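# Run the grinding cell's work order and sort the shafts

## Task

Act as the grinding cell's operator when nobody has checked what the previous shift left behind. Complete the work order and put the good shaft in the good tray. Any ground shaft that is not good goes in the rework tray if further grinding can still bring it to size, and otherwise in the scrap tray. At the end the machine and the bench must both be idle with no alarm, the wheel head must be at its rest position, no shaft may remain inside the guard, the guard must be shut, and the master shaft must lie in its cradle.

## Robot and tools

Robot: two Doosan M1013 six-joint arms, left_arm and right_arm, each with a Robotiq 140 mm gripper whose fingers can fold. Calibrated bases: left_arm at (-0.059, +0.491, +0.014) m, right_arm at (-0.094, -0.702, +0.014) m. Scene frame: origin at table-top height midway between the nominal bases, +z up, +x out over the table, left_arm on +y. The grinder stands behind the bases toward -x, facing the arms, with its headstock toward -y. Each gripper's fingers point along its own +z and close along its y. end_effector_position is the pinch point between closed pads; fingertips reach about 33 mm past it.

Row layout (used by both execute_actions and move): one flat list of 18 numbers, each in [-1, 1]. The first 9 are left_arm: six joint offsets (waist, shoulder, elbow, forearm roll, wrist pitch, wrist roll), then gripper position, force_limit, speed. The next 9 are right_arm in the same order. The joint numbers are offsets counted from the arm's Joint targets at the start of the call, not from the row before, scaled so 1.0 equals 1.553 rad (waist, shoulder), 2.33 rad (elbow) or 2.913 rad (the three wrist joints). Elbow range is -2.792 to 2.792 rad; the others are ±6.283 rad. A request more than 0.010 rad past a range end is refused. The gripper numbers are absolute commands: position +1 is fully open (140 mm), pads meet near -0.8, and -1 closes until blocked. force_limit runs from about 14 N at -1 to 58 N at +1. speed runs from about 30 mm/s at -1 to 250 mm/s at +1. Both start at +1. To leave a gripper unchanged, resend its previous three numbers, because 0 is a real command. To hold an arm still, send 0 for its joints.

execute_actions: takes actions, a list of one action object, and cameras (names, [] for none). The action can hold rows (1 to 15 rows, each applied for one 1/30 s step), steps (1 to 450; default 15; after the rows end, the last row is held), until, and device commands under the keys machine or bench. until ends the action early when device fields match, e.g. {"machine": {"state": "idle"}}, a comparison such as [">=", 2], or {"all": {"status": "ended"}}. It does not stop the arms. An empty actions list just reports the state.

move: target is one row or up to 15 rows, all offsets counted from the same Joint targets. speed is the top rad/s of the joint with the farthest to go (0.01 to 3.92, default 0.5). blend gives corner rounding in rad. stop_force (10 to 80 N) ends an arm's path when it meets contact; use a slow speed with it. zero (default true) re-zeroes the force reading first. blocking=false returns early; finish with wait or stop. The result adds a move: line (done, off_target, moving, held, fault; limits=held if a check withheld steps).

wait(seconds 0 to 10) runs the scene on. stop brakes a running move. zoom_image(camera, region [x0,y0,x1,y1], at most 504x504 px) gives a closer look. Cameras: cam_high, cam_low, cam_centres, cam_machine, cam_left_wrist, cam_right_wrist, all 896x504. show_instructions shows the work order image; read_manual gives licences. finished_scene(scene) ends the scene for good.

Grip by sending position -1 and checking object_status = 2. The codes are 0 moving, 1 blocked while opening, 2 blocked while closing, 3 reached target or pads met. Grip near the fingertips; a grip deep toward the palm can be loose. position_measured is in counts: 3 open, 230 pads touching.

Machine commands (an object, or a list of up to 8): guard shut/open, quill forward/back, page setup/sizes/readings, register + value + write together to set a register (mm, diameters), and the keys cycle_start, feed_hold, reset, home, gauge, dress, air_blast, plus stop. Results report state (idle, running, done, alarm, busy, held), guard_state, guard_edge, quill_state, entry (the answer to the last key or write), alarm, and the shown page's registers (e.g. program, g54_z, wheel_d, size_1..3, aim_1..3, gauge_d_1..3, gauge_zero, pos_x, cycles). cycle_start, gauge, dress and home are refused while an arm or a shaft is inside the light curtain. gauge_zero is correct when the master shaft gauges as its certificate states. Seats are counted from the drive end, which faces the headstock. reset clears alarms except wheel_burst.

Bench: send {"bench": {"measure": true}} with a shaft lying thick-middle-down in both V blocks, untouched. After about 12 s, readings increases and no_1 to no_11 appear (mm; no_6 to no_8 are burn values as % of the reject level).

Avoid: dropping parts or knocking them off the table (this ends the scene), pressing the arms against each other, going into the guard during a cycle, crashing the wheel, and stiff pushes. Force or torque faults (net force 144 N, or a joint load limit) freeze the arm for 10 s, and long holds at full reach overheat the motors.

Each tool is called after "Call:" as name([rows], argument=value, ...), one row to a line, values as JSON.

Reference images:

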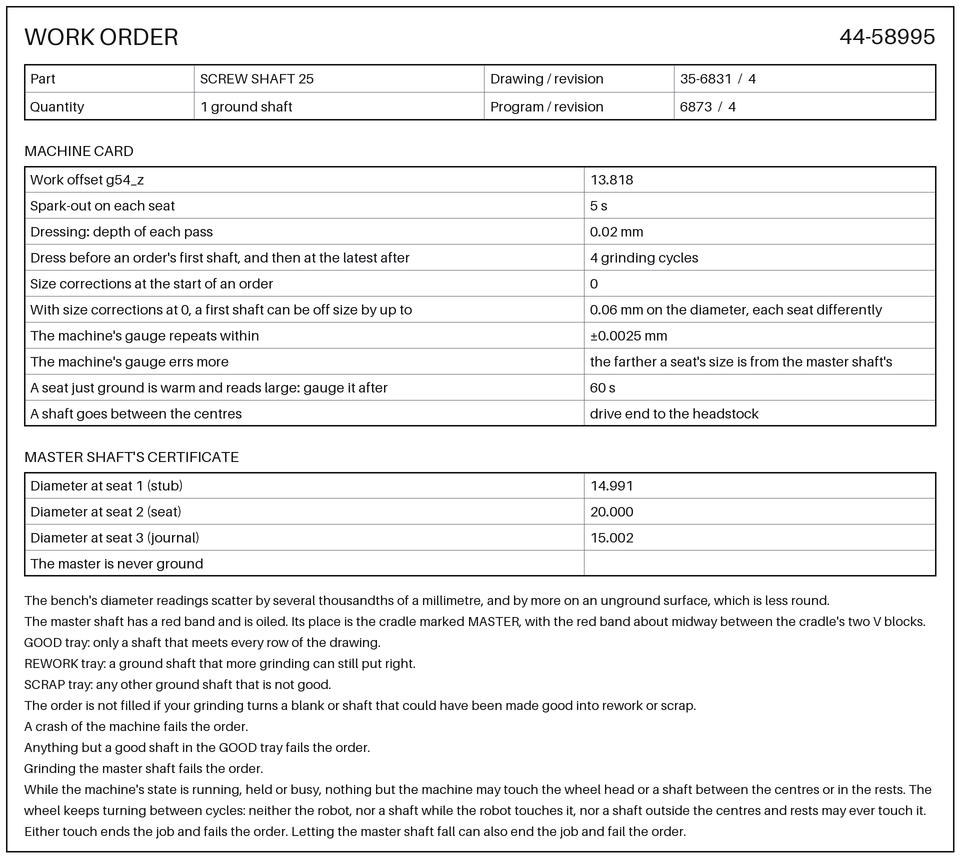

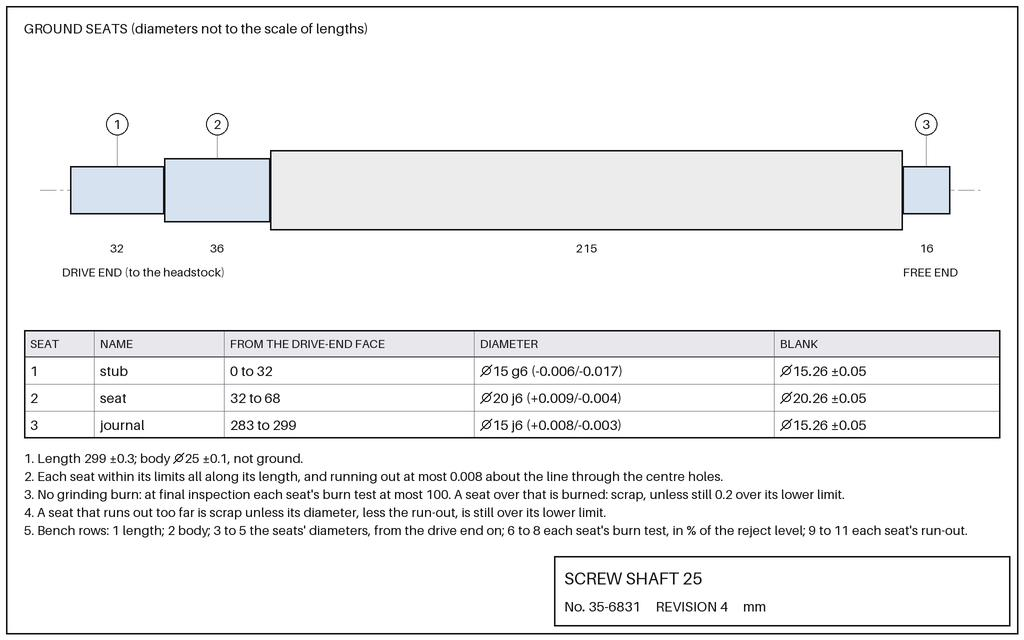

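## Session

Call:
execute_actions([
  {"machine":{"page":"setup"},"steps":5},
])

Call:
execute_actions([
  {"machine":{"page":"sizes"},"steps":5},
], cameras=[])

Call:
execute_actions([
  {"machine":{"page":"readings"},"steps":5},
], cameras=[])

Scene clock: 0.37 s.
left_arm: end_effector_position=(+0.3779, +0.4602, +0.3826) position_measured=3 object_status=3 end_effector_quat_wxyz=(-0.033, +0.999, -0.013, +0.019) | right_arm: end_effector_position=(+0.3414, -0.6534, +0.3828) position_measured=3 object_status=3 end_effector_quat_wxyz=(+0.000, -0.025, +1.000, +0.000)
Joint positions: left_arm=[-0.195 -0.211 1.886 0.073 1.442 1.383] | right_arm=[-3.002 0.193 -1.87 0 -1.464 1.711]
Joint velocities: within noise
Joint torques (N m): left_arm=[2.46 -21.35 -41.19 4.1 -0.23 -0.15] | right_arm=[-1.75 21.33 44.12 -4.25 0.02 0.9]
External joint torques (N m): left_arm=[-2.48 1.4 -0.27 0.32 0.1 0.15] | right_arm=[1.76 0.87 -1.69 -0.11 -0.07 -0.9]
Flange force (N): left_arm=[1.7 5.6 -0.7] | right_arm=[4.0 1.7 2.5]
Joint targets: left_arm=[-0.195 -0.211 1.886 0.073 1.442 1.383] | right_arm=[-3.002 0.193 -1.870 0.000 -1.464 1.711]
Tool commands: left_gripper/position=+1.0 left_gripper/force_limit=+1.0 left_gripper/speed=+1.0 right_gripper/position=+1.0 right_gripper/force_limit=+1.0 right_gripper/speed=+1.0
machine.setup: program=+5040 g54_z=+13.818 wheel_d=+276.489 sparkout_s=+5.0 dress_depth=+0.020 gauge_at=+1 gauge_zero=+0.270 program_revision=+3 since_dress=+1 stored1_number=+9000 stored1_revision=+1 stored2_number=+5040 stored2_revision=+3 stored3_number=+6873 stored3_revision=+4 stored4_number=+2028 stored4_revision=+2
machine: state=idle guard_state=shut guard_edge=clear quill_state=clamped guard_answer=taken quill_answer=taken page=setup entry=no_entry entries=0 alarm=no_alarm idle_s=3600 queue=done queue_left=0
bench: message=nothing_yet readings=0 no_1=0.000 no_2=0.000 no_3=0.000 no_4=0.000 no_5=0.000 no_6=0 no_7=0 no_8=0 no_9=0.000 no_10=0.000 no_11=0.000
camera_calibration:
cam_left_wrist: T_world_to_cam=[[-0.0520235, -0.993363, -0.102583, 0.532], [-0.985849, 0.034693, 0.164009, 0.320794], [-0.159362, 0.109663, -0.98111, 0.530166], [0, 0, 0, 1]] pos_world=[0.42842, 0.4592, 0.522112]

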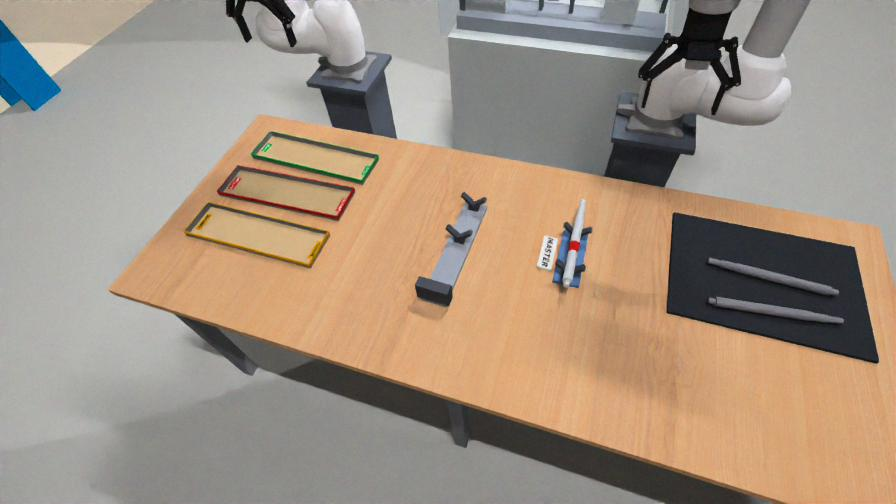

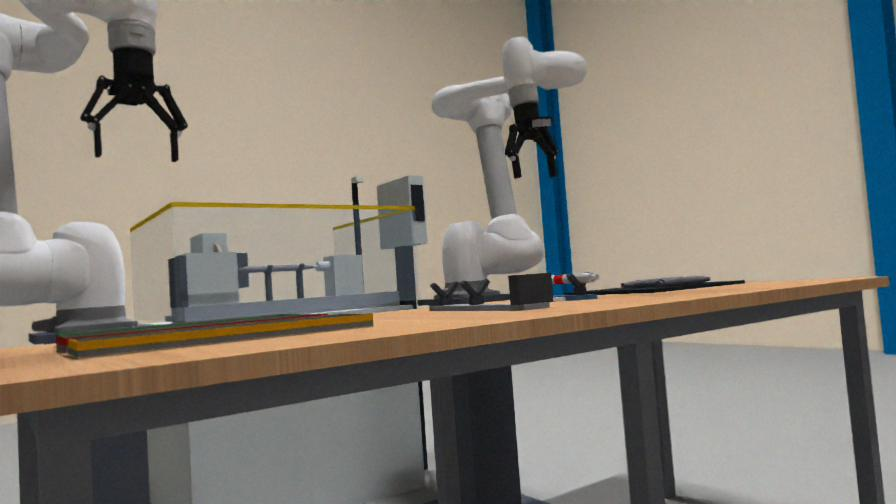

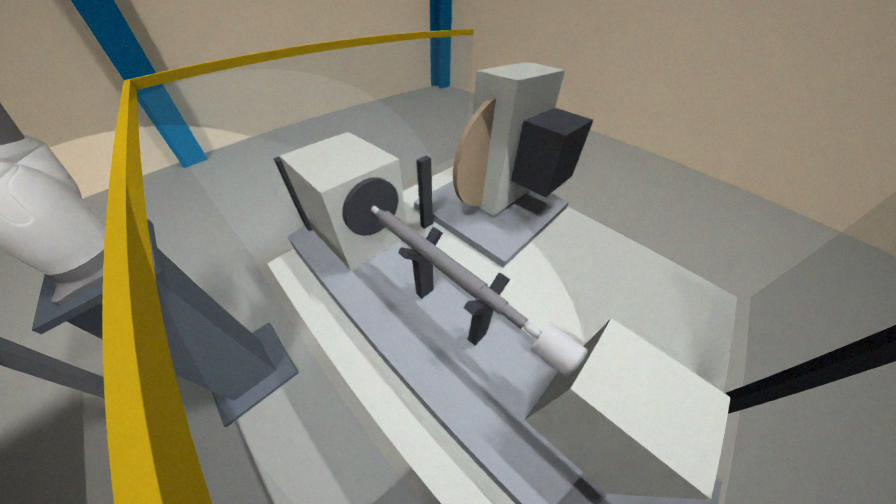

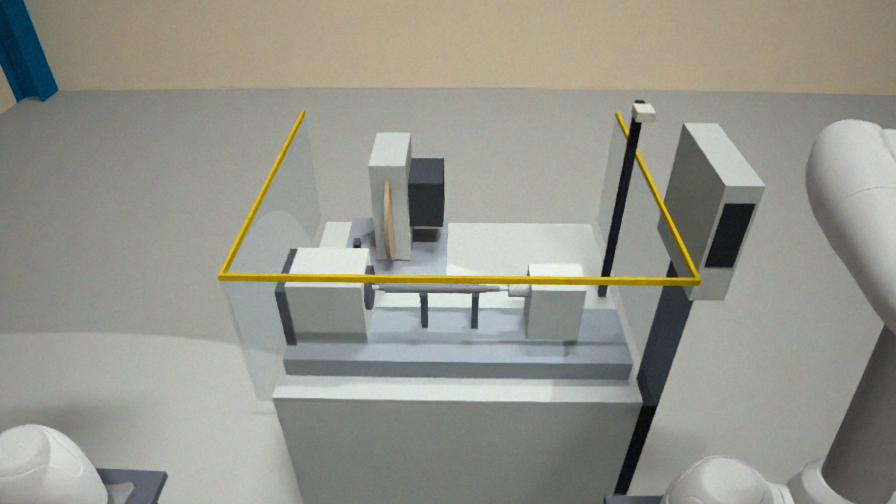

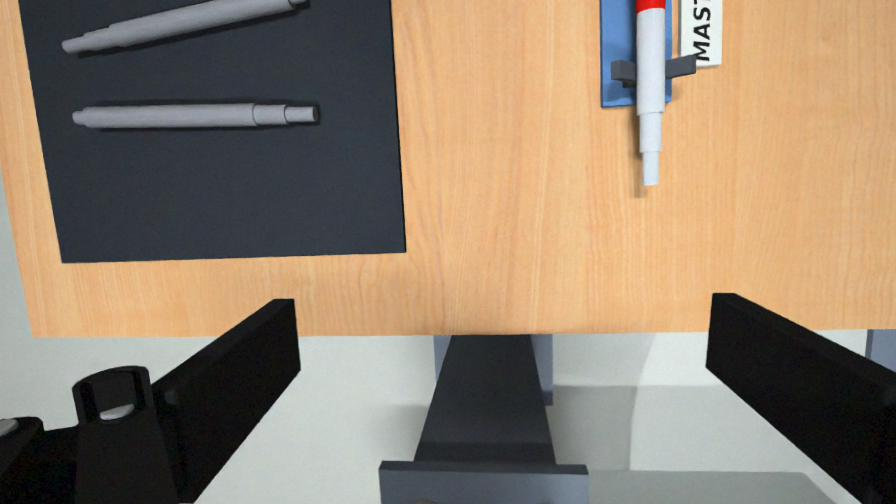

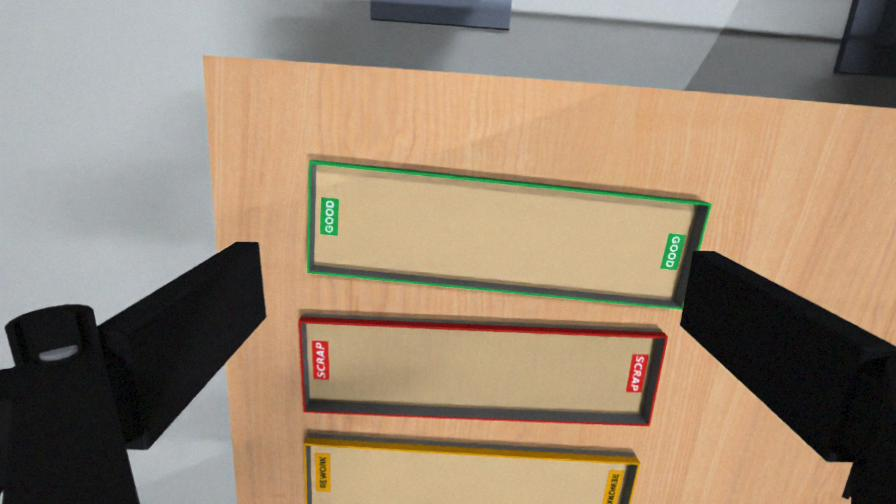

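Scene clock: 0.73 s.
left_arm: end_effector_position=(+0.3779, +0.4602, +0.3826) position_measured=3 object_status=3 end_effector_quat_wxyz=(-0.033, +0.999, -0.013, +0.019) | right_arm: end_effector_position=(+0.3414, -0.6534, +0.3828) position_measured=3 object_status=3 end_effector_quat_wxyz=(+0.000, -0.025, +1.000, +0.000)
Joint positions: left_arm=[-0.195 -0.211 1.886 0.073 1.442 1.383] | right_arm=[-3.002 0.193 -1.87 0 -1.464 1.711]
Joint velocities: within noise
Joint torques (N m): left_arm=[2.29 -21.38 -41.18 4.14 -0.22 -0.15] | right_arm=[-2.36 21.12 43.92 -4.23 0 0.92]
External joint torques (N m): left_arm=[-2.27 1.21 -0.36 0.29 0.09 0.14] | right_arm=[2.41 0.79 -1.58 -0.12 -0.04 -0.92]
Flange force (N): left_arm=[1.6 5.1 -0.9] | right_arm=[3.9 3.2 2.4]
Joint targets: left_arm=[-0.195 -0.211 1.886 0.073 1.442 1.383] | right_arm=[-3.002 0.193 -1.870 0.000 -1.464 1.711]
Tool commands: left_gripper/position=+1.0 left_gripper/force_limit=+1.0 left_gripper/speed=+1.0 right_gripper/position=+1.0 right_gripper/force_limit=+1.0 right_gripper/speed=+1.0
machine.sizes: size_1=+0.000 size_2=+0.000 size_3=+0.000 aim_1=+14.989 aim_2=+20.036 aim_3=+15.002
machine: state=idle guard_state=shut guard_edge=clear quill_state=clamped guard_answer=taken quill_answer=taken page=sizes entry=no_entry entries=0 alarm=no_alarm idle_s=3601 queue=done queue_left=0
bench: message=nothing_yet readings=0 no_1=0.000 no_2=0.000 no_3=0.000 no_4=0.000 no_5=0.000 no_6=0 no_7=0 no_8=0 no_9=0.000 no_10=0.000 no_11=0.000
No camera images: "cameras" was empty.

Scene clock: 1.10 s.
left_arm: end_effector_position=(+0.3779, +0.4602, +0.3826) position_measured=3 object_status=3 end_effector_quat_wxyz=(-0.033, +0.999, -0.013, +0.019) | right_arm: end_effector_position=(+0.3414, -0.6534, +0.3828) position_measured=3 object_status=3 end_effector_quat_wxyz=(+0.000, -0.025, +1.000, +0.000)
Joint positions: left_arm=[-0.195 -0.211 1.886 0.073 1.442 1.383] | right_arm=[-3.002 0.193 -1.87 0 -1.464 1.711]
Joint velocities: within noise
Joint torques (N m): left_arm=[2.24 -21.29 -41.08 4.13 -0.23 -0.15] | right_arm=[-2.13 21.17 44.11 -4.24 0.12 0.94]
External joint torques (N m): left_arm=[-2.19 1.06 -0.47 0.32 0.11 0.14] | right_arm=[2.16 0.7 -2 -0.08 -0.18 -0.94]
Flange force (N): left_arm=[1.5 4.9 -1.1] | right_arm=[4.3 2.5 2.9]
Joint targets: left_arm=[-0.195 -0.211 1.886 0.073 1.442 1.383] | right_arm=[-3.002 0.193 -1.870 0.000 -1.464 1.711]
Tool commands: left_gripper/position=+1.0 left_gripper/force_limit=+1.0 left_gripper/speed=+1.0 right_gripper/position=+1.0 right_gripper/force_limit=+1.0 right_gripper/speed=+1.0
machine.readings: gauge_d=+0.000 gauge_d_1=+0.000 gauge_d_2=+0.000 gauge_d_3=+0.000 pos_x=+0.000 pos_z=+0.000 load_peak=+0.0 cycles=+0
machine: state=idle guard_state=shut guard_edge=clear quill_state=clamped guard_answer=taken quill_answer=taken page=readings entry=no_entry entries=0 alarm=no_alarm idle_s=3601 queue=done queue_left=0
bench: message=nothing_yet readings=0 no_1=0.000 no_2=0.000 no_3=0.000 no_4=0.000 no_5=0.000 no_6=0 no_7=0 no_8=0 no_9=0.000 no_10=0.000 no_11=0.000
No camera images: "cameras" was empty.

Call:
execute_actions([
  {"machine":[{"register":"program","value":6873,"write":true},{"register":"gauge_at","value":1,"write":true,"gauge":true},{"register":"gauge_at","value":2,"write":true,"gauge":true},{"register":"gauge_at","value":3,"write":true,"gauge":true}],"steps":450,"until":{"machine":{"queue":["!=","running"]}}},
], cameras=["cam_centres","cam_machine"])

Call:
zoom_image(camera="cam_centres", region=[340, 170, 600, 380])

Call:
zoom_image(camera="cam_machine", region=[340, 250, 560, 340])

Call:
execute_actions([
  {"machine":{"page":"sizes"},"steps":5},
], cameras=[])

Scene clock: 6.00 s.
left_arm: end_effector_position=(+0.3779, +0.4602, +0.3826) position_measured=3 object_status=3 end_effector_quat_wxyz=(-0.033, +0.999, -0.013, +0.019) | right_arm: end_effector_position=(+0.3414, -0.6534, +0.3828) position_measured=3 object_status=3 end_effector_quat_wxyz=(+0.000, -0.025, +1.000, +0.000)
Joint positions: left_arm=[-0.195 -0.211 1.886 0.073 1.442 1.383] | right_arm=[-3.002 0.193 -1.87 0 -1.464 1.711]
Joint velocities: within noise
Joint torques (N m): left_arm=[2.3 -21.26 -41.16 4.13 -0.2 -0.15] | right_arm=[-1.9 21.32 44.58 -4.28 -0.03 0.85]
External joint torques (N m): left_arm=[-2.29 1.35 -0.22 0.29 0.07 0.15] | right_arm=[1.9 0.9 -2.21 -0.07 -0.02 -0.85]
Flange force (N): left_arm=[1.6 5.2 -0.6] | right_arm=[4.8 2.1 3.5]
Joint targets: left_arm=[-0.195 -0.211 1.886 0.073 1.442 1.383] | right_arm=[-3.002 0.193 -1.870 0.000 -1.464 1.711]
Tool commands: left_gripper/position=+1.0 left_gripper/force_limit=+1.0 left_gripper/speed=+1.0 right_gripper/position=+1.0 right_gripper/force_limit=+1.0 right_gripper/speed=+1.0
machine.readings: gauge_d=+0.000 gauge_d_1=+0.000 gauge_d_2=+0.000 gauge_d_3=+0.000 pos_x=+0.000 pos_z=+0.000 load_peak=+0.0 cycles=+0
machine: state=alarm guard_state=shut guard_edge=clear quill_state=clamped guard_answer=taken quill_answer=taken page=readings entry=taken entries=3 alarm=gauge_no_part idle_s=3606 queue=dropped queue_left=0
bench: message=nothing_yet readings=0 no_1=0.000 no_2=0.000 no_3=0.000 no_4=0.000 no_5=0.000 no_6=0 no_7=0 no_8=0 no_9=0.000 no_10=0.000 no_11=0.000
Images, in order (width x height): cam_centres 896x504, cam_machine 896x504.

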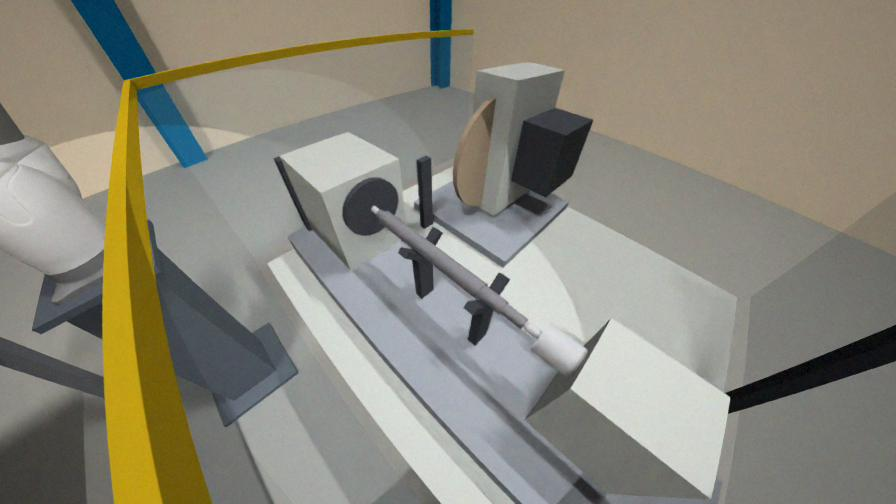

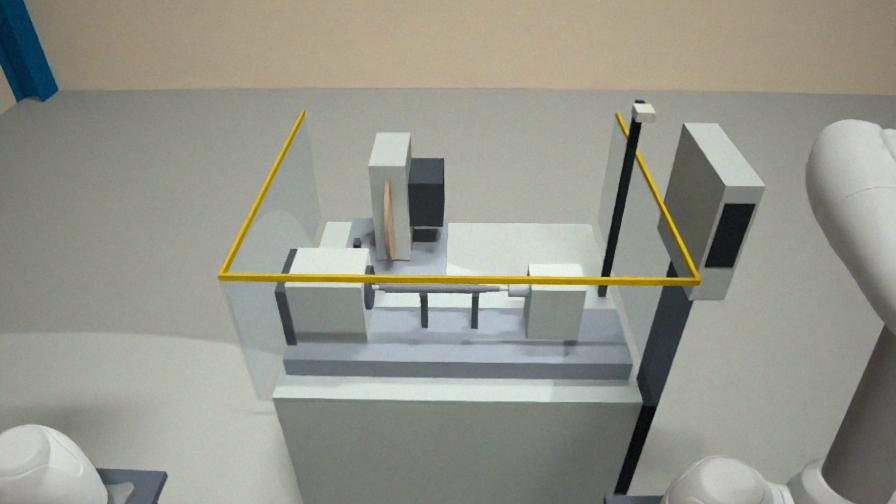

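Scaled by 1.938 from the camera's 896x504 image, which has a finer 1280x720 frame.

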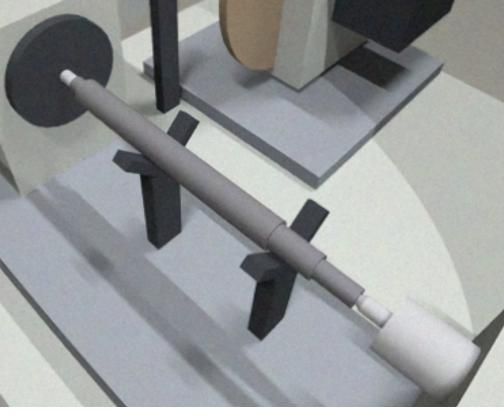

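Scaled by 2.291 from the camera's 896x504 image, which has a finer 1280x720 frame.

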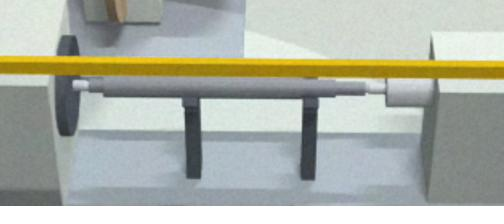

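Scene clock: 6.37 s.
left_arm: end_effector_position=(+0.3779, +0.4602, +0.3826) position_measured=3 object_status=3 end_effector_quat_wxyz=(-0.033, +0.999, -0.013, +0.019) | right_arm: end_effector_position=(+0.3414, -0.6534, +0.3828) position_measured=3 object_status=3 end_effector_quat_wxyz=(+0.000, -0.025, +1.000, +0.000)
Joint positions: left_arm=[-0.195 -0.211 1.886 0.073 1.442 1.383] | right_arm=[-3.002 0.193 -1.87 0 -1.464 1.711]
Joint velocities: within noise
Joint torques (N m): left_arm=[2.38 -21.43 -41.15 4.13 -0.24 -0.13] | right_arm=[-2.68 21.91 43.79 -4.26 0.07 0.92]
External joint torques (N m): left_arm=[-2.35 1.34 -0.22 0.28 0.12 0.13] | right_arm=[2.66 0.29 -1.55 -0.08 -0.12 -0.92]
Flange force (N): left_arm=[1.6 5.4 -0.7] | right_arm=[3.1 3.8 2.3]
Joint targets: left_arm=[-0.195 -0.211 1.886 0.073 1.442 1.383] | right_arm=[-3.002 0.193 -1.870 0.000 -1.464 1.711]
Tool commands: left_gripper/position=+1.0 left_gripper/force_limit=+1.0 left_gripper/speed=+1.0 right_gripper/position=+1.0 right_gripper/force_limit=+1.0 right_gripper/speed=+1.0
machine.sizes: size_1=+0.000 size_2=+0.000 size_3=+0.000 aim_1=+14.989 aim_2=+20.003 aim_3=+15.002
machine: state=alarm guard_state=shut guard_edge=clear quill_state=clamped guard_answer=taken quill_answer=taken page=sizes entry=taken entries=3 alarm=gauge_no_part idle_s=3606 queue=done queue_left=0
bench: message=nothing_yet readings=0 no_1=0.000 no_2=0.000 no_3=0.000 no_4=0.000 no_5=0.000 no_6=0 no_7=0 no_8=0 no_9=0.000 no_10=0.000 no_11=0.000
No camera images: "cameras" was empty.

Call:
move(target=[-0.897,0.3754,-0.3330,-0.0251,0.0742,-0.2122,-0.2,1,-0.9,0,0,0,0,0,0,1,1,1], speed=0.7, cameras=[])

Call:
execute_actions([
  {"machine":[{"reset":true},{"guard":"open"}],"steps":90,"until":{"machine":{"guard_state":"open"}}},
], cameras=[])

Call:
move(target=[-0.5724,-0.0109,-0.0202,0,0.0223,-0.0374,-0.2,1,-0.9,0,0,0,0,0,0,1,1,1], speed=0.7, cameras=["cam_left_wrist","cam_machine"])

Scene clock: 10.37 s.
left_arm: end_effector_position=(-0.0465, -0.2919, +0.4606) position_measured=154 object_status=0 end_effector_quat_wxyz=(+0.001, +0.923, -0.386, +0.000) | right_arm: end_effector_position=(+0.3414, -0.6534, +0.3828) position_measured=3 object_status=3 end_effector_quat_wxyz=(+0.000, -0.025, +1.000, +0.000)
Joint positions: left_arm=[-1.588 0.372 1.11 0 1.658 0.765] | right_arm=[-3.002 0.193 -1.87 0 -1.464 1.711]
Joint velocities: within noise
Joint torques (N m): left_arm=[2.08 -79.78 -41.03 3.96 -0.11 -0.15] | right_arm=[-2.01 21.57 44.16 -4.17 -0.02 0.93]
External joint torques (N m): left_arm=[-1.93 1.26 -0.33 0.33 0.06 0.15] | right_arm=[1.91 1.18 -1.63 -0.19 -0.04 -0.93]
Flange force (N): left_arm=[0.6 3.8 -1.0] | right_arm=[4.5 2.0 2.4]
Joint targets: left_arm=[-1.588 0.372 1.110 0.000 1.658 0.765] | right_arm=[-3.002 0.193 -1.870 0.000 -1.464 1.711]
machine.sizes: size_1=+0.000 size_2=+0.000 size_3=+0.000 aim_1=+14.989 aim_2=+20.003 aim_3=+15.002
machine: state=alarm guard_state=shut guard_edge=clear quill_state=clamped guard_answer=taken quill_answer=taken page=sizes entry=taken entries=3 alarm=gauge_no_part idle_s=3610 queue=done queue_left=0
bench: message=nothing_yet readings=0 no_1=0.000 no_2=0.000 no_3=0.000 no_4=0.000 no_5=0.000 no_6=0 no_7=0 no_8=0 no_9=0.000 no_10=0.000 no_11=0.000
move: done
No camera images: "cameras" was empty.

Scene clock: 12.53 s.
left_arm: end_effector_position=(-0.0466, -0.2920, +0.4606) position_measured=154 object_status=3 end_effector_quat_wxyz=(+0.001, +0.922, -0.386, +0.000) | right_arm: end_effector_position=(+0.3414, -0.6534, +0.3828) position_measured=3 object_status=3 end_effector_quat_wxyz=(+0.000, -0.025, +1.000, +0.000)
Joint positions: left_arm=[-1.588 0.372 1.11 0 1.658 0.765] | right_arm=[-3.002 0.193 -1.87 0 -1.464 1.711]
Joint velocities: within noise
Joint torques (N m): left_arm=[2.21 -80.13 -41.14 3.99 -0.12 -0.13] | right_arm=[-2.48 21.73 43.88 -4.24 0.04 0.96]
External joint torques (N m): left_arm=[-2.19 1.28 -0.32 0.29 0.07 0.13] | right_arm=[2.47 0.58 -1.47 -0.11 -0.09 -0.96]
Flange force (N): left_arm=[0.4 4.0 -1.0] | right_arm=[3.4 3.2 2.2]
Joint targets: left_arm=[-1.588 0.372 1.110 0.000 1.658 0.765] | right_arm=[-3.002 0.193 -1.870 0.000 -1.464 1.711]
Tool commands: left_gripper/position=-0.2 left_gripper/force_limit=+1.0 left_gripper/speed=-0.9 right_gripper/position=+1.0 right_gripper/force_limit=+1.0 right_gripper/speed=+1.0
machine.sizes: size_1=+0.000 size_2=+0.000 size_3=+0.000 aim_1=+14.989 aim_2=+20.003 aim_3=+15.002
machine: state=idle guard_state=open guard_edge=clear quill_state=clamped guard_answer=taken quill_answer=taken page=sizes entry=taken entries=4 alarm=no_alarm idle_s=3612 queue=running queue_left=0
bench: message=nothing_yet readings=0 no_1=0.000 no_2=0.000 no_3=0.000 no_4=0.000 no_5=0.000 no_6=0 no_7=0 no_8=0 no_9=0.000 no_10=0.000 no_11=0.000
No camera images: "cameras" was empty.

Scene clock: 14.27 s.
left_arm: end_effector_position=(-0.6480, -0.0034, +0.4999) position_measured=154 object_status=3 end_effector_quat_wxyz=(+0.000, +0.706, -0.708, +0.000) | right_arm: end_effector_position=(+0.3414, -0.6534, +0.3828) position_measured=3 object_status=3 end_effector_quat_wxyz=(+0.000, -0.025, +1.000, +0.000)
Joint positions: left_arm=[-2.477 0.355 1.063 0 1.723 0.656] | right_arm=[-3.002 0.193 -1.87 0 -1.464 1.711]
Joint velocities: within noise
Joint torques (N m): left_arm=[0.85 -78.33 -40.88 3.98 -0.12 -0.15] | right_arm=[-2.77 21.33 44.16 -4.31 -0.05 0.94]
External joint torques (N m): left_arm=[-0.76 1.64 -0.18 0.28 0.08 0.14] | right_arm=[2.8 0.66 -1.91 -0.02 0 -0.94]
Flange force (N): left_arm=[1.6 3.2 -1.0] | right_arm=[4.2 4.0 3.0]
Joint targets: left_arm=[-2.478 0.355 1.063 0.000 1.723 0.656] | right_arm=[-3.002 0.193 -1.870 0.000 -1.464 1.711]
machine.sizes: size_1=+0.000 size_2=+0.000 size_3=+0.000 aim_1=+14.989 aim_2=+20.003 aim_3=+15.002
machine: state=idle guard_state=open guard_edge=clear quill_state=clamped guard_answer=taken quill_answer=taken page=sizes entry=taken entries=4 alarm=no_alarm idle_s=3614 queue=done queue_left=0
bench: message=nothing_yet readings=0 no_1=0.000 no_2=0.000 no_3=0.000 no_4=0.000 no_5=0.000 no_6=0 no_7=0 no_8=0 no_9=0.000 no_10=0.000 no_11=0.000
move: done
camera_calibration:
cam_left_wrist: T_world_to_cam=[[-0.998922, 0.0310034, -0.0345459, -0.614122], [0.0234983, 0.979583, 0.199661, -0.0542643], [0.0400308, 0.198634, -0.979256, 0.661069], [0, 0, 0, 1]] pos_world=[-0.638648, -0.0591142, 0.636975]
Images, in order (width x height): cam_machine 896x504, cam_left_wrist 896x504.

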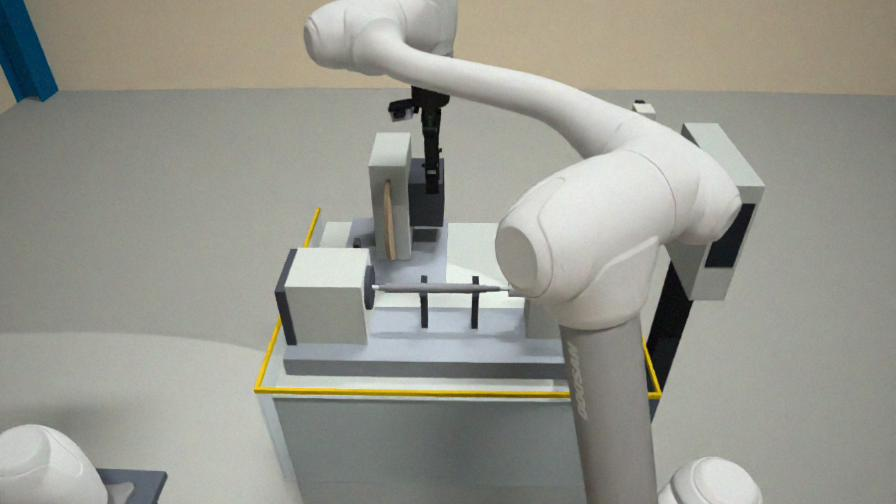

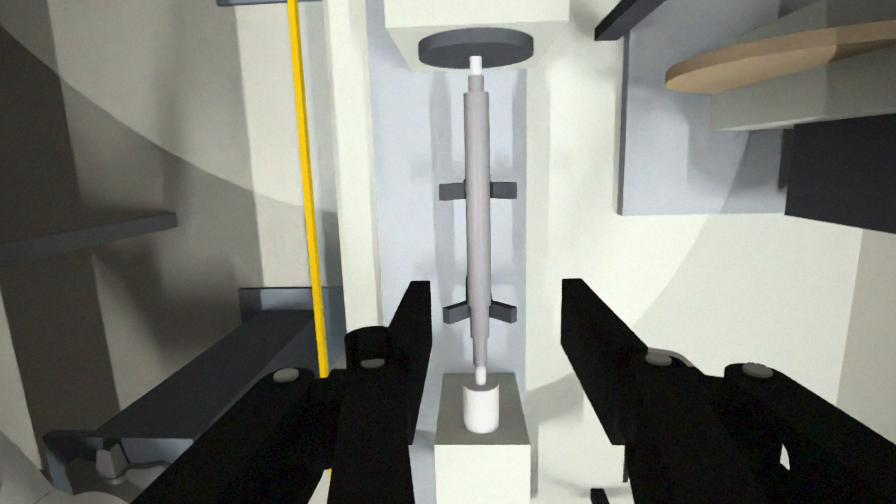

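Call:
move(target=[-0.0048,0.0113,0.1758,0,-0.1464,-0.0029,-0.2,1,-0.9,0,0,0,0,0,0,1,1,1], speed=0.3, cameras=["cam_left_wrist"])

Scene clock: 17.20 s.
left_arm: end_effector_position=(-0.6482, +0.0039, +0.2594) position_measured=154 object_status=3 end_effector_quat_wxyz=(+0.000, +0.707, -0.708, +0.000) | right_arm: end_effector_position=(+0.3414, -0.6534, +0.3828) position_measured=3 object_status=3 end_effector_quat_wxyz=(+0.000, -0.025, +1.000, +0.000)
Joint positions: left_arm=[-2.485 0.373 1.473 0 1.297 0.648] | right_arm=[-3.002 0.193 -1.87 0 -1.464 1.711]
Joint velocities: within noise
Joint torques (N m): left_arm=[2.14 -79.07 -39.78 3.85 -0.17 -0.14] | right_arm=[-2.44 21.12 43.99 -4.23 0.1 0.97]
External joint torques (N m): left_arm=[-2.08 1.7 -0.23 0.3 0.14 0.14] | right_arm=[2.37 1.57 -1.52 -0.12 -0.16 -0.97]
Flange force (N): left_arm=[0.1 4.0 0.2] | right_arm=[5.2 2.9 2.0]
Joint targets: left_arm=[-2.485 0.373 1.473 0.000 1.297 0.648] | right_arm=[-3.002 0.193 -1.870 0.000 -1.464 1.711]
machine.sizes: size_1=+0.000 size_2=+0.000 size_3=+0.000 aim_1=+14.989 aim_2=+20.003 aim_3=+15.002
machine: state=idle guard_state=open guard_edge=clear quill_state=clamped guard_answer=taken quill_answer=taken page=sizes entry=taken entries=4 alarm=no_alarm idle_s=3617 queue=done queue_left=0
bench: message=nothing_yet readings=0 no_1=0.000 no_2=0.000 no_3=0.000 no_4=0.000 no_5=0.000 no_6=0 no_7=0 no_8=0 no_9=0.000 no_10=0.000 no_11=0.000
move: done
camera_calibration:
cam_left_wrist: T_world_to_cam=[[-0.998921, 0.0301541, -0.0353114, -0.622594], [0.0224937, 0.979511, 0.20013, -0.0141262], [0.0406227, 0.19912, -0.979133, 0.424491], [0, 0, 0, 1]] pos_world=[-0.638849, -0.0519142, 0.396475]
Images, in order (width x height): cam_left_wrist 896x504.

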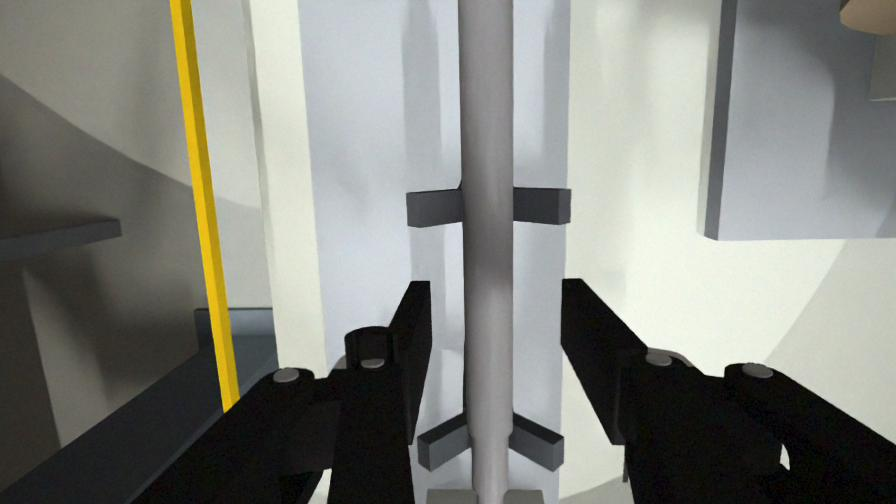

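Call:
move(target=[0,0.0195,0.0290,0,-0.0337,0,-0.2,1,-0.9,0,0,0,0,0,0,1,1,1], speed=0.06, stop_force=15, cameras=["cam_left_wrist"])

Call:
execute_actions([
  {"rows":[[0,0,0,0,0,0,-1,1,-1,0,0,0,0,0,0,1,1,1]],"steps":75},
], cameras=["cam_machine"])

Scene clock: 20.10 s.
left_arm: end_effector_position=(-0.6483, +0.0038, +0.2004) position_measured=154 object_status=3 end_effector_quat_wxyz=(+0.000, +0.707, -0.708, +0.000) | right_arm: end_effector_position=(+0.3414, -0.6534, +0.3828) position_measured=3 object_status=3 end_effector_quat_wxyz=(+0.000, -0.025, +1.000, +0.000)
Joint positions: left_arm=[-2.485 0.403 1.54 0 1.198 0.648] | right_arm=[-3.002 0.193 -1.87 0 -1.464 1.711]
Joint velocities: within noise
Joint torques (N m): left_arm=[2.43 -80.64 -38.39 3.7 -0.13 -0.12] | right_arm=[-2.02 21.06 44.17 -4.31 -0.02 0.83]
External joint torques (N m): left_arm=[-2.5 1.94 -0.25 0.3 0.09 0.12] | right_arm=[2.07 0.5 -2.12 0 -0.03 -0.83]
Flange force (N): left_arm=[-0.2 4.6 0.7] | right_arm=[4.1 2.6 3.4]
Joint targets: left_arm=[-2.485 0.403 1.540 0.000 1.198 0.648] | right_arm=[-3.002 0.193 -1.870 0.000 -1.464 1.711]
machine.sizes: size_1=+0.000 size_2=+0.000 size_3=+0.000 aim_1=+14.989 aim_2=+20.003 aim_3=+15.002
machine: state=idle guard_state=open guard_edge=clear quill_state=clamped guard_answer=taken quill_answer=taken page=sizes entry=taken entries=4 alarm=no_alarm idle_s=3620 queue=done queue_left=0
bench: message=nothing_yet readings=0 no_1=0.000 no_2=0.000 no_3=0.000 no_4=0.000 no_5=0.000 no_6=0 no_7=0 no_8=0 no_9=0.000 no_10=0.000 no_11=0.000
move: done
camera_calibration:
cam_left_wrist: T_world_to_cam=[[-0.998931, 0.030188, -0.0350017, -0.624783], [0.0225974, 0.979552, 0.199917, -0.00219791], [0.0403211, 0.198912, -0.979187, 0.366635], [0, 0, 0, 1]] pos_world=[-0.638849, -0.0519142, 0.337575]
Images, in order (width x height): cam_left_wrist 896x504.

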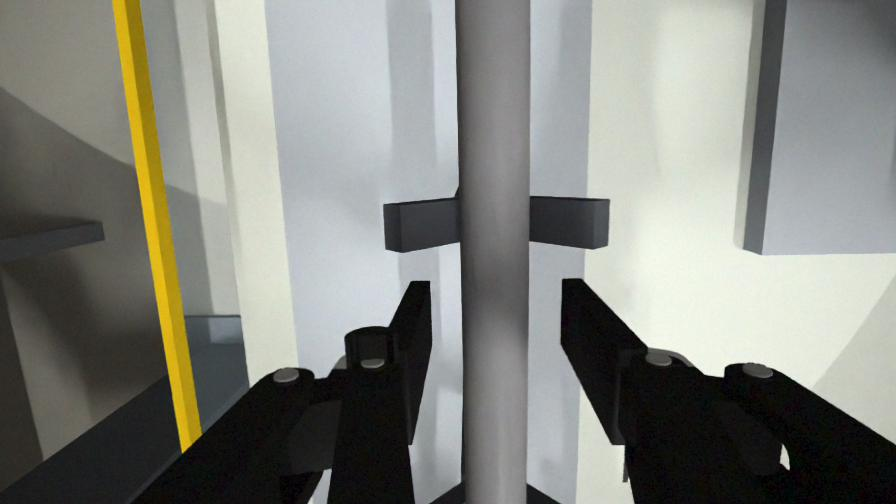

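Scene clock: 22.80 s.
left_arm: end_effector_position=(-0.6483, +0.0038, +0.2004) position_measured=196 object_status=2 end_effector_quat_wxyz=(+0.000, +0.707, -0.708, +0.000) | right_arm: end_effector_position=(+0.3414, -0.6534, +0.3828) position_measured=3 object_status=3 end_effector_quat_wxyz=(+0.000, -0.025, +1.000, +0.000)
Joint positions: left_arm=[-2.485 0.403 1.54 0 1.198 0.648] | right_arm=[-3.002 0.193 -1.87 0 -1.464 1.711]
Joint velocities: within noise
Joint torques (N m): left_arm=[-11.29 -58.44 -38.99 -1.76 -10.26 -0.12] | right_arm=[-2.53 21.11 44.19 -4.25 0.01 0.94]
External joint torques (N m): left_arm=[11.19 -20.57 0.27 5.77 10.22 0.12] | right_arm=[2.51 1.22 -1.84 -0.09 -0.07 -0.94]
Flange force (N): left_arm=[-3.8 -27.7 -28.6] | right_arm=[5.0 3.3 2.7]
Joint targets: left_arm=[-2.485 0.403 1.540 0.000 1.198 0.648] | right_arm=[-3.002 0.193 -1.870 0.000 -1.464 1.711]
machine.sizes: size_1=+0.000 size_2=+0.000 size_3=+0.000 aim_1=+14.989 aim_2=+20.003 aim_3=+15.002
machine: state=idle guard_state=open guard_edge=clear quill_state=clamped guard_answer=taken quill_answer=taken page=sizes entry=taken entries=4 alarm=no_alarm idle_s=3623 queue=done queue_left=0
bench: message=nothing_yet readings=0 no_1=0.000 no_2=0.000 no_3=0.000 no_4=0.000 no_5=0.000 no_6=0 no_7=0 no_8=0 no_9=0.000 no_10=0.000 no_11=0.000
Images, in order (width x height): cam_machine 896x504.

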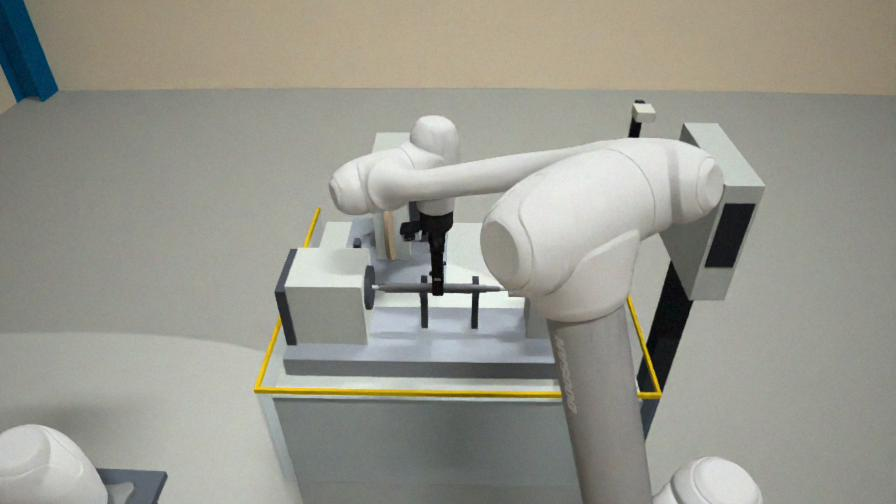

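Call:
execute_actions([
  {"machine":{"quill":"back"},"steps":150,"until":{"machine":{"quill_state":"back"}}},
], cameras=["cam_machine"])

Call:
zoom_image(camera="cam_machine", region=[340, 250, 560, 340])

Scene clock: 25.80 s.
left_arm: end_effector_position=(-0.6483, +0.0038, +0.2004) position_measured=196 object_status=2 end_effector_quat_wxyz=(+0.000, +0.707, -0.708, +0.000) | right_arm: end_effector_position=(+0.3414, -0.6534, +0.3828) position_measured=3 object_status=3 end_effector_quat_wxyz=(+0.000, -0.025, +1.000, +0.000)
Joint positions: left_arm=[-2.485 0.403 1.54 0 1.198 0.648] | right_arm=[-3.002 0.193 -1.87 0 -1.464 1.711]
Joint velocities: within noise
Joint torques (N m): left_arm=[-6 -73.62 -43.87 0.47 -6.65 -0.01] | right_arm=[-2.85 21.8 44.16 -4.26 -0.01 1]
External joint torques (N m): left_arm=[5.9 -5.17 5.14 3.53 6.61 0.01] | right_arm=[2.83 0.46 -1.81 -0.09 -0.05 -1]
Flange force (N): left_arm=[-3.1 -15.8 -8.5] | right_arm=[3.8 4.0 2.8]
Joint targets: left_arm=[-2.485 0.403 1.540 0.000 1.198 0.648] | right_arm=[-3.002 0.193 -1.870 0.000 -1.464 1.711]
Tool commands: left_gripper/position=-1.0 left_gripper/force_limit=+1.0 left_gripper/speed=-1.0 right_gripper/position=+1.0 right_gripper/force_limit=+1.0 right_gripper/speed=+1.0
machine.sizes: size_1=+0.000 size_2=+0.000 size_3=+0.000 aim_1=+14.989 aim_2=+20.003 aim_3=+15.002
machine: state=idle guard_state=open guard_edge=clear quill_state=back guard_answer=taken quill_answer=taken page=sizes entry=taken entries=4 alarm=no_alarm idle_s=3626 queue=running queue_left=0
bench: message=nothing_yet readings=0 no_1=0.000 no_2=0.000 no_3=0.000 no_4=0.000 no_5=0.000 no_6=0 no_7=0 no_8=0 no_9=0.000 no_10=0.000 no_11=0.000
Images, in order (width x height): cam_machine 896x504.

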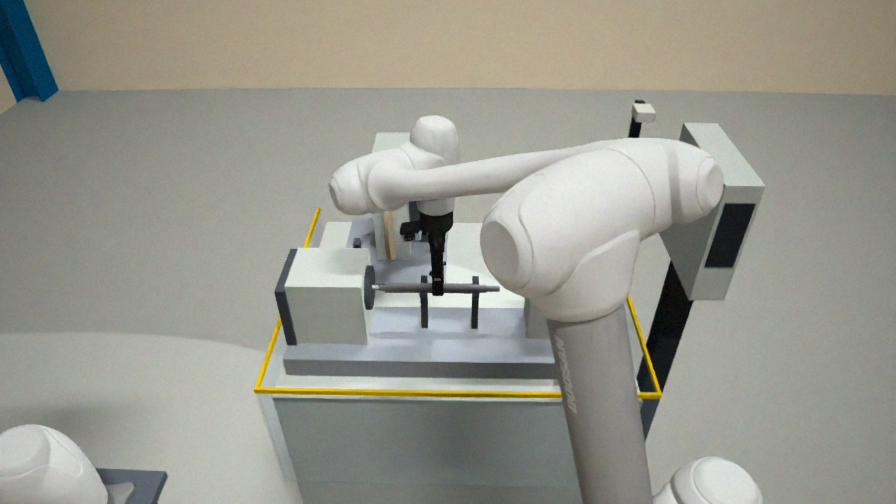

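Scaled by 2.291 from the camera's 896x504 image, which has a finer 1280x720 frame.

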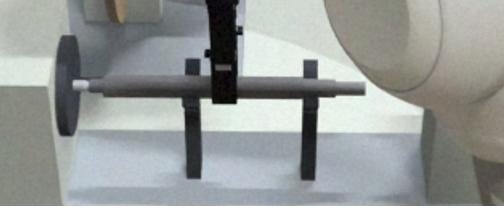

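Call:
move([
  [-0.0079,-0.0073,0.0067,0,-0.0014,-0.0042,-1,1,-1,0,0,0,0,0,0,1,1,1],
  [-0.0079,-0.0173,-0.0068,0,0.0147,-0.0042,-1,1,-1,0,0,0,0,0,0,1,1,1],
  [-0.0079,-0.0445,-0.1920,0,0.1773,-0.0042,-1,1,-1,0,0,0,0,0,0,1,1,1],
], speed=[0.02,0.05,0.3], cameras=["cam_machine","cam_left_wrist"])

Scene clock: 30.27 s.
left_arm: end_effector_position=(-0.6482, +0.0155, +0.4996) position_measured=196 object_status=2 end_effector_quat_wxyz=(+0.000, +0.707, -0.708, +0.000) | right_arm: end_effector_position=(+0.3414, -0.6534, +0.3828) position_measured=3 object_status=3 end_effector_quat_wxyz=(+0.000, -0.025, +1.000, +0.000)
Joint positions: left_arm=[-2.497 0.334 1.093 0 1.715 0.635] | right_arm=[-3.002 0.193 -1.87 0 -1.464 1.711]
Joint velocities: within noise
Joint torques (N m): left_arm=[2.31 -83.42 -45.93 4.1 -0.2 -0.16] | right_arm=[-2.29 22.22 43.75 -4.21 -0.05 0.75]
External joint torques (N m): left_arm=[-2.31 8.65 4.79 0.16 0.16 0.16] | right_arm=[2.29 -0.04 -1.4 -0.13 0 -0.75]
Flange force (N): left_arm=[0.2 4.7 7.8] | right_arm=[2.3 3.4 2.3]
Joint targets: left_arm=[-2.497 0.334 1.093 0.000 1.715 0.635] | right_arm=[-3.002 0.193 -1.870 0.000 -1.464 1.711]
machine.sizes: size_1=+0.000 size_2=+0.000 size_3=+0.000 aim_1=+14.989 aim_2=+20.003 aim_3=+15.002
machine: state=idle guard_state=open guard_edge=clear quill_state=back guard_answer=taken quill_answer=taken page=sizes entry=taken entries=4 alarm=no_alarm idle_s=3630 queue=done queue_left=0
bench: message=nothing_yet readings=0 no_1=0.000 no_2=0.000 no_3=0.000 no_4=0.000 no_5=0.000 no_6=0 no_7=0 no_8=0 no_9=0.000 no_10=0.000 no_11=0.000
move: done
camera_calibration:
cam_left_wrist: T_world_to_cam=[[-0.998933, 0.0302639, -0.0348883, -0.614738], [0.0226983, 0.979569, 0.199823, -0.0733288], [0.0402229, 0.198818, -0.979211, 0.65713], [0, 0, 0, 1]] pos_world=[-0.638849, -0.0402142, 0.636675]
Images, in order (width x height): cam_machine 896x504, cam_left_wrist 896x504.

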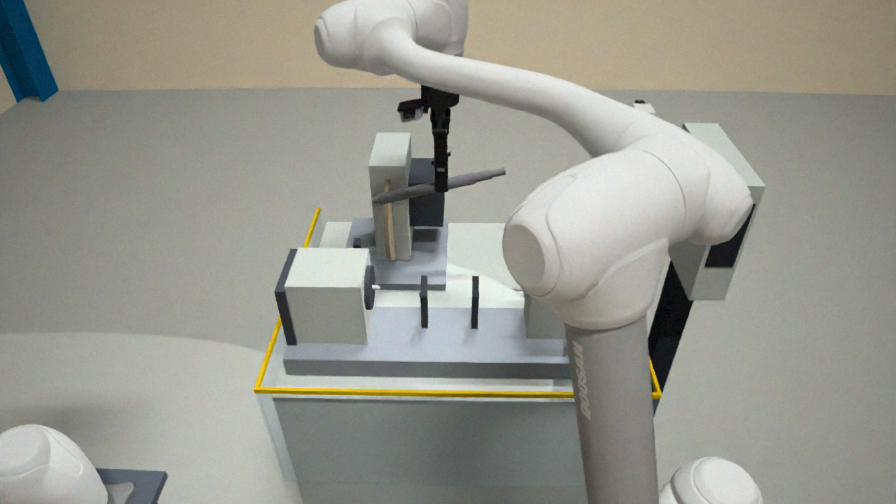

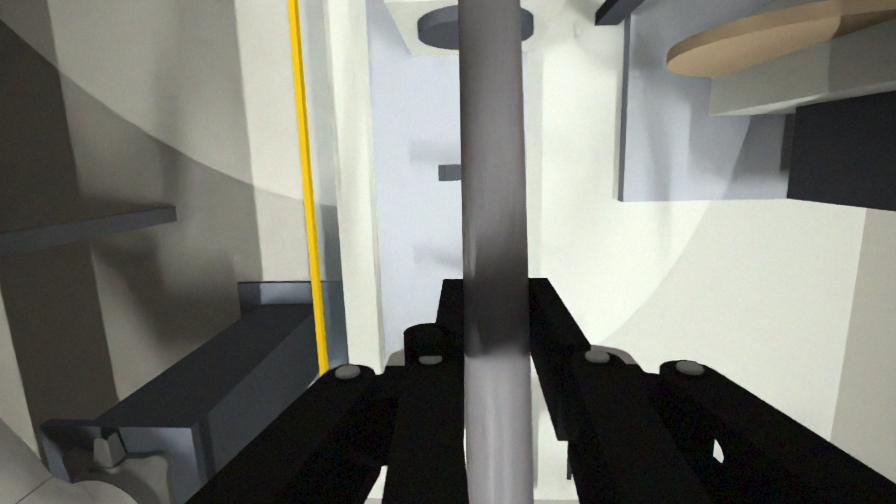

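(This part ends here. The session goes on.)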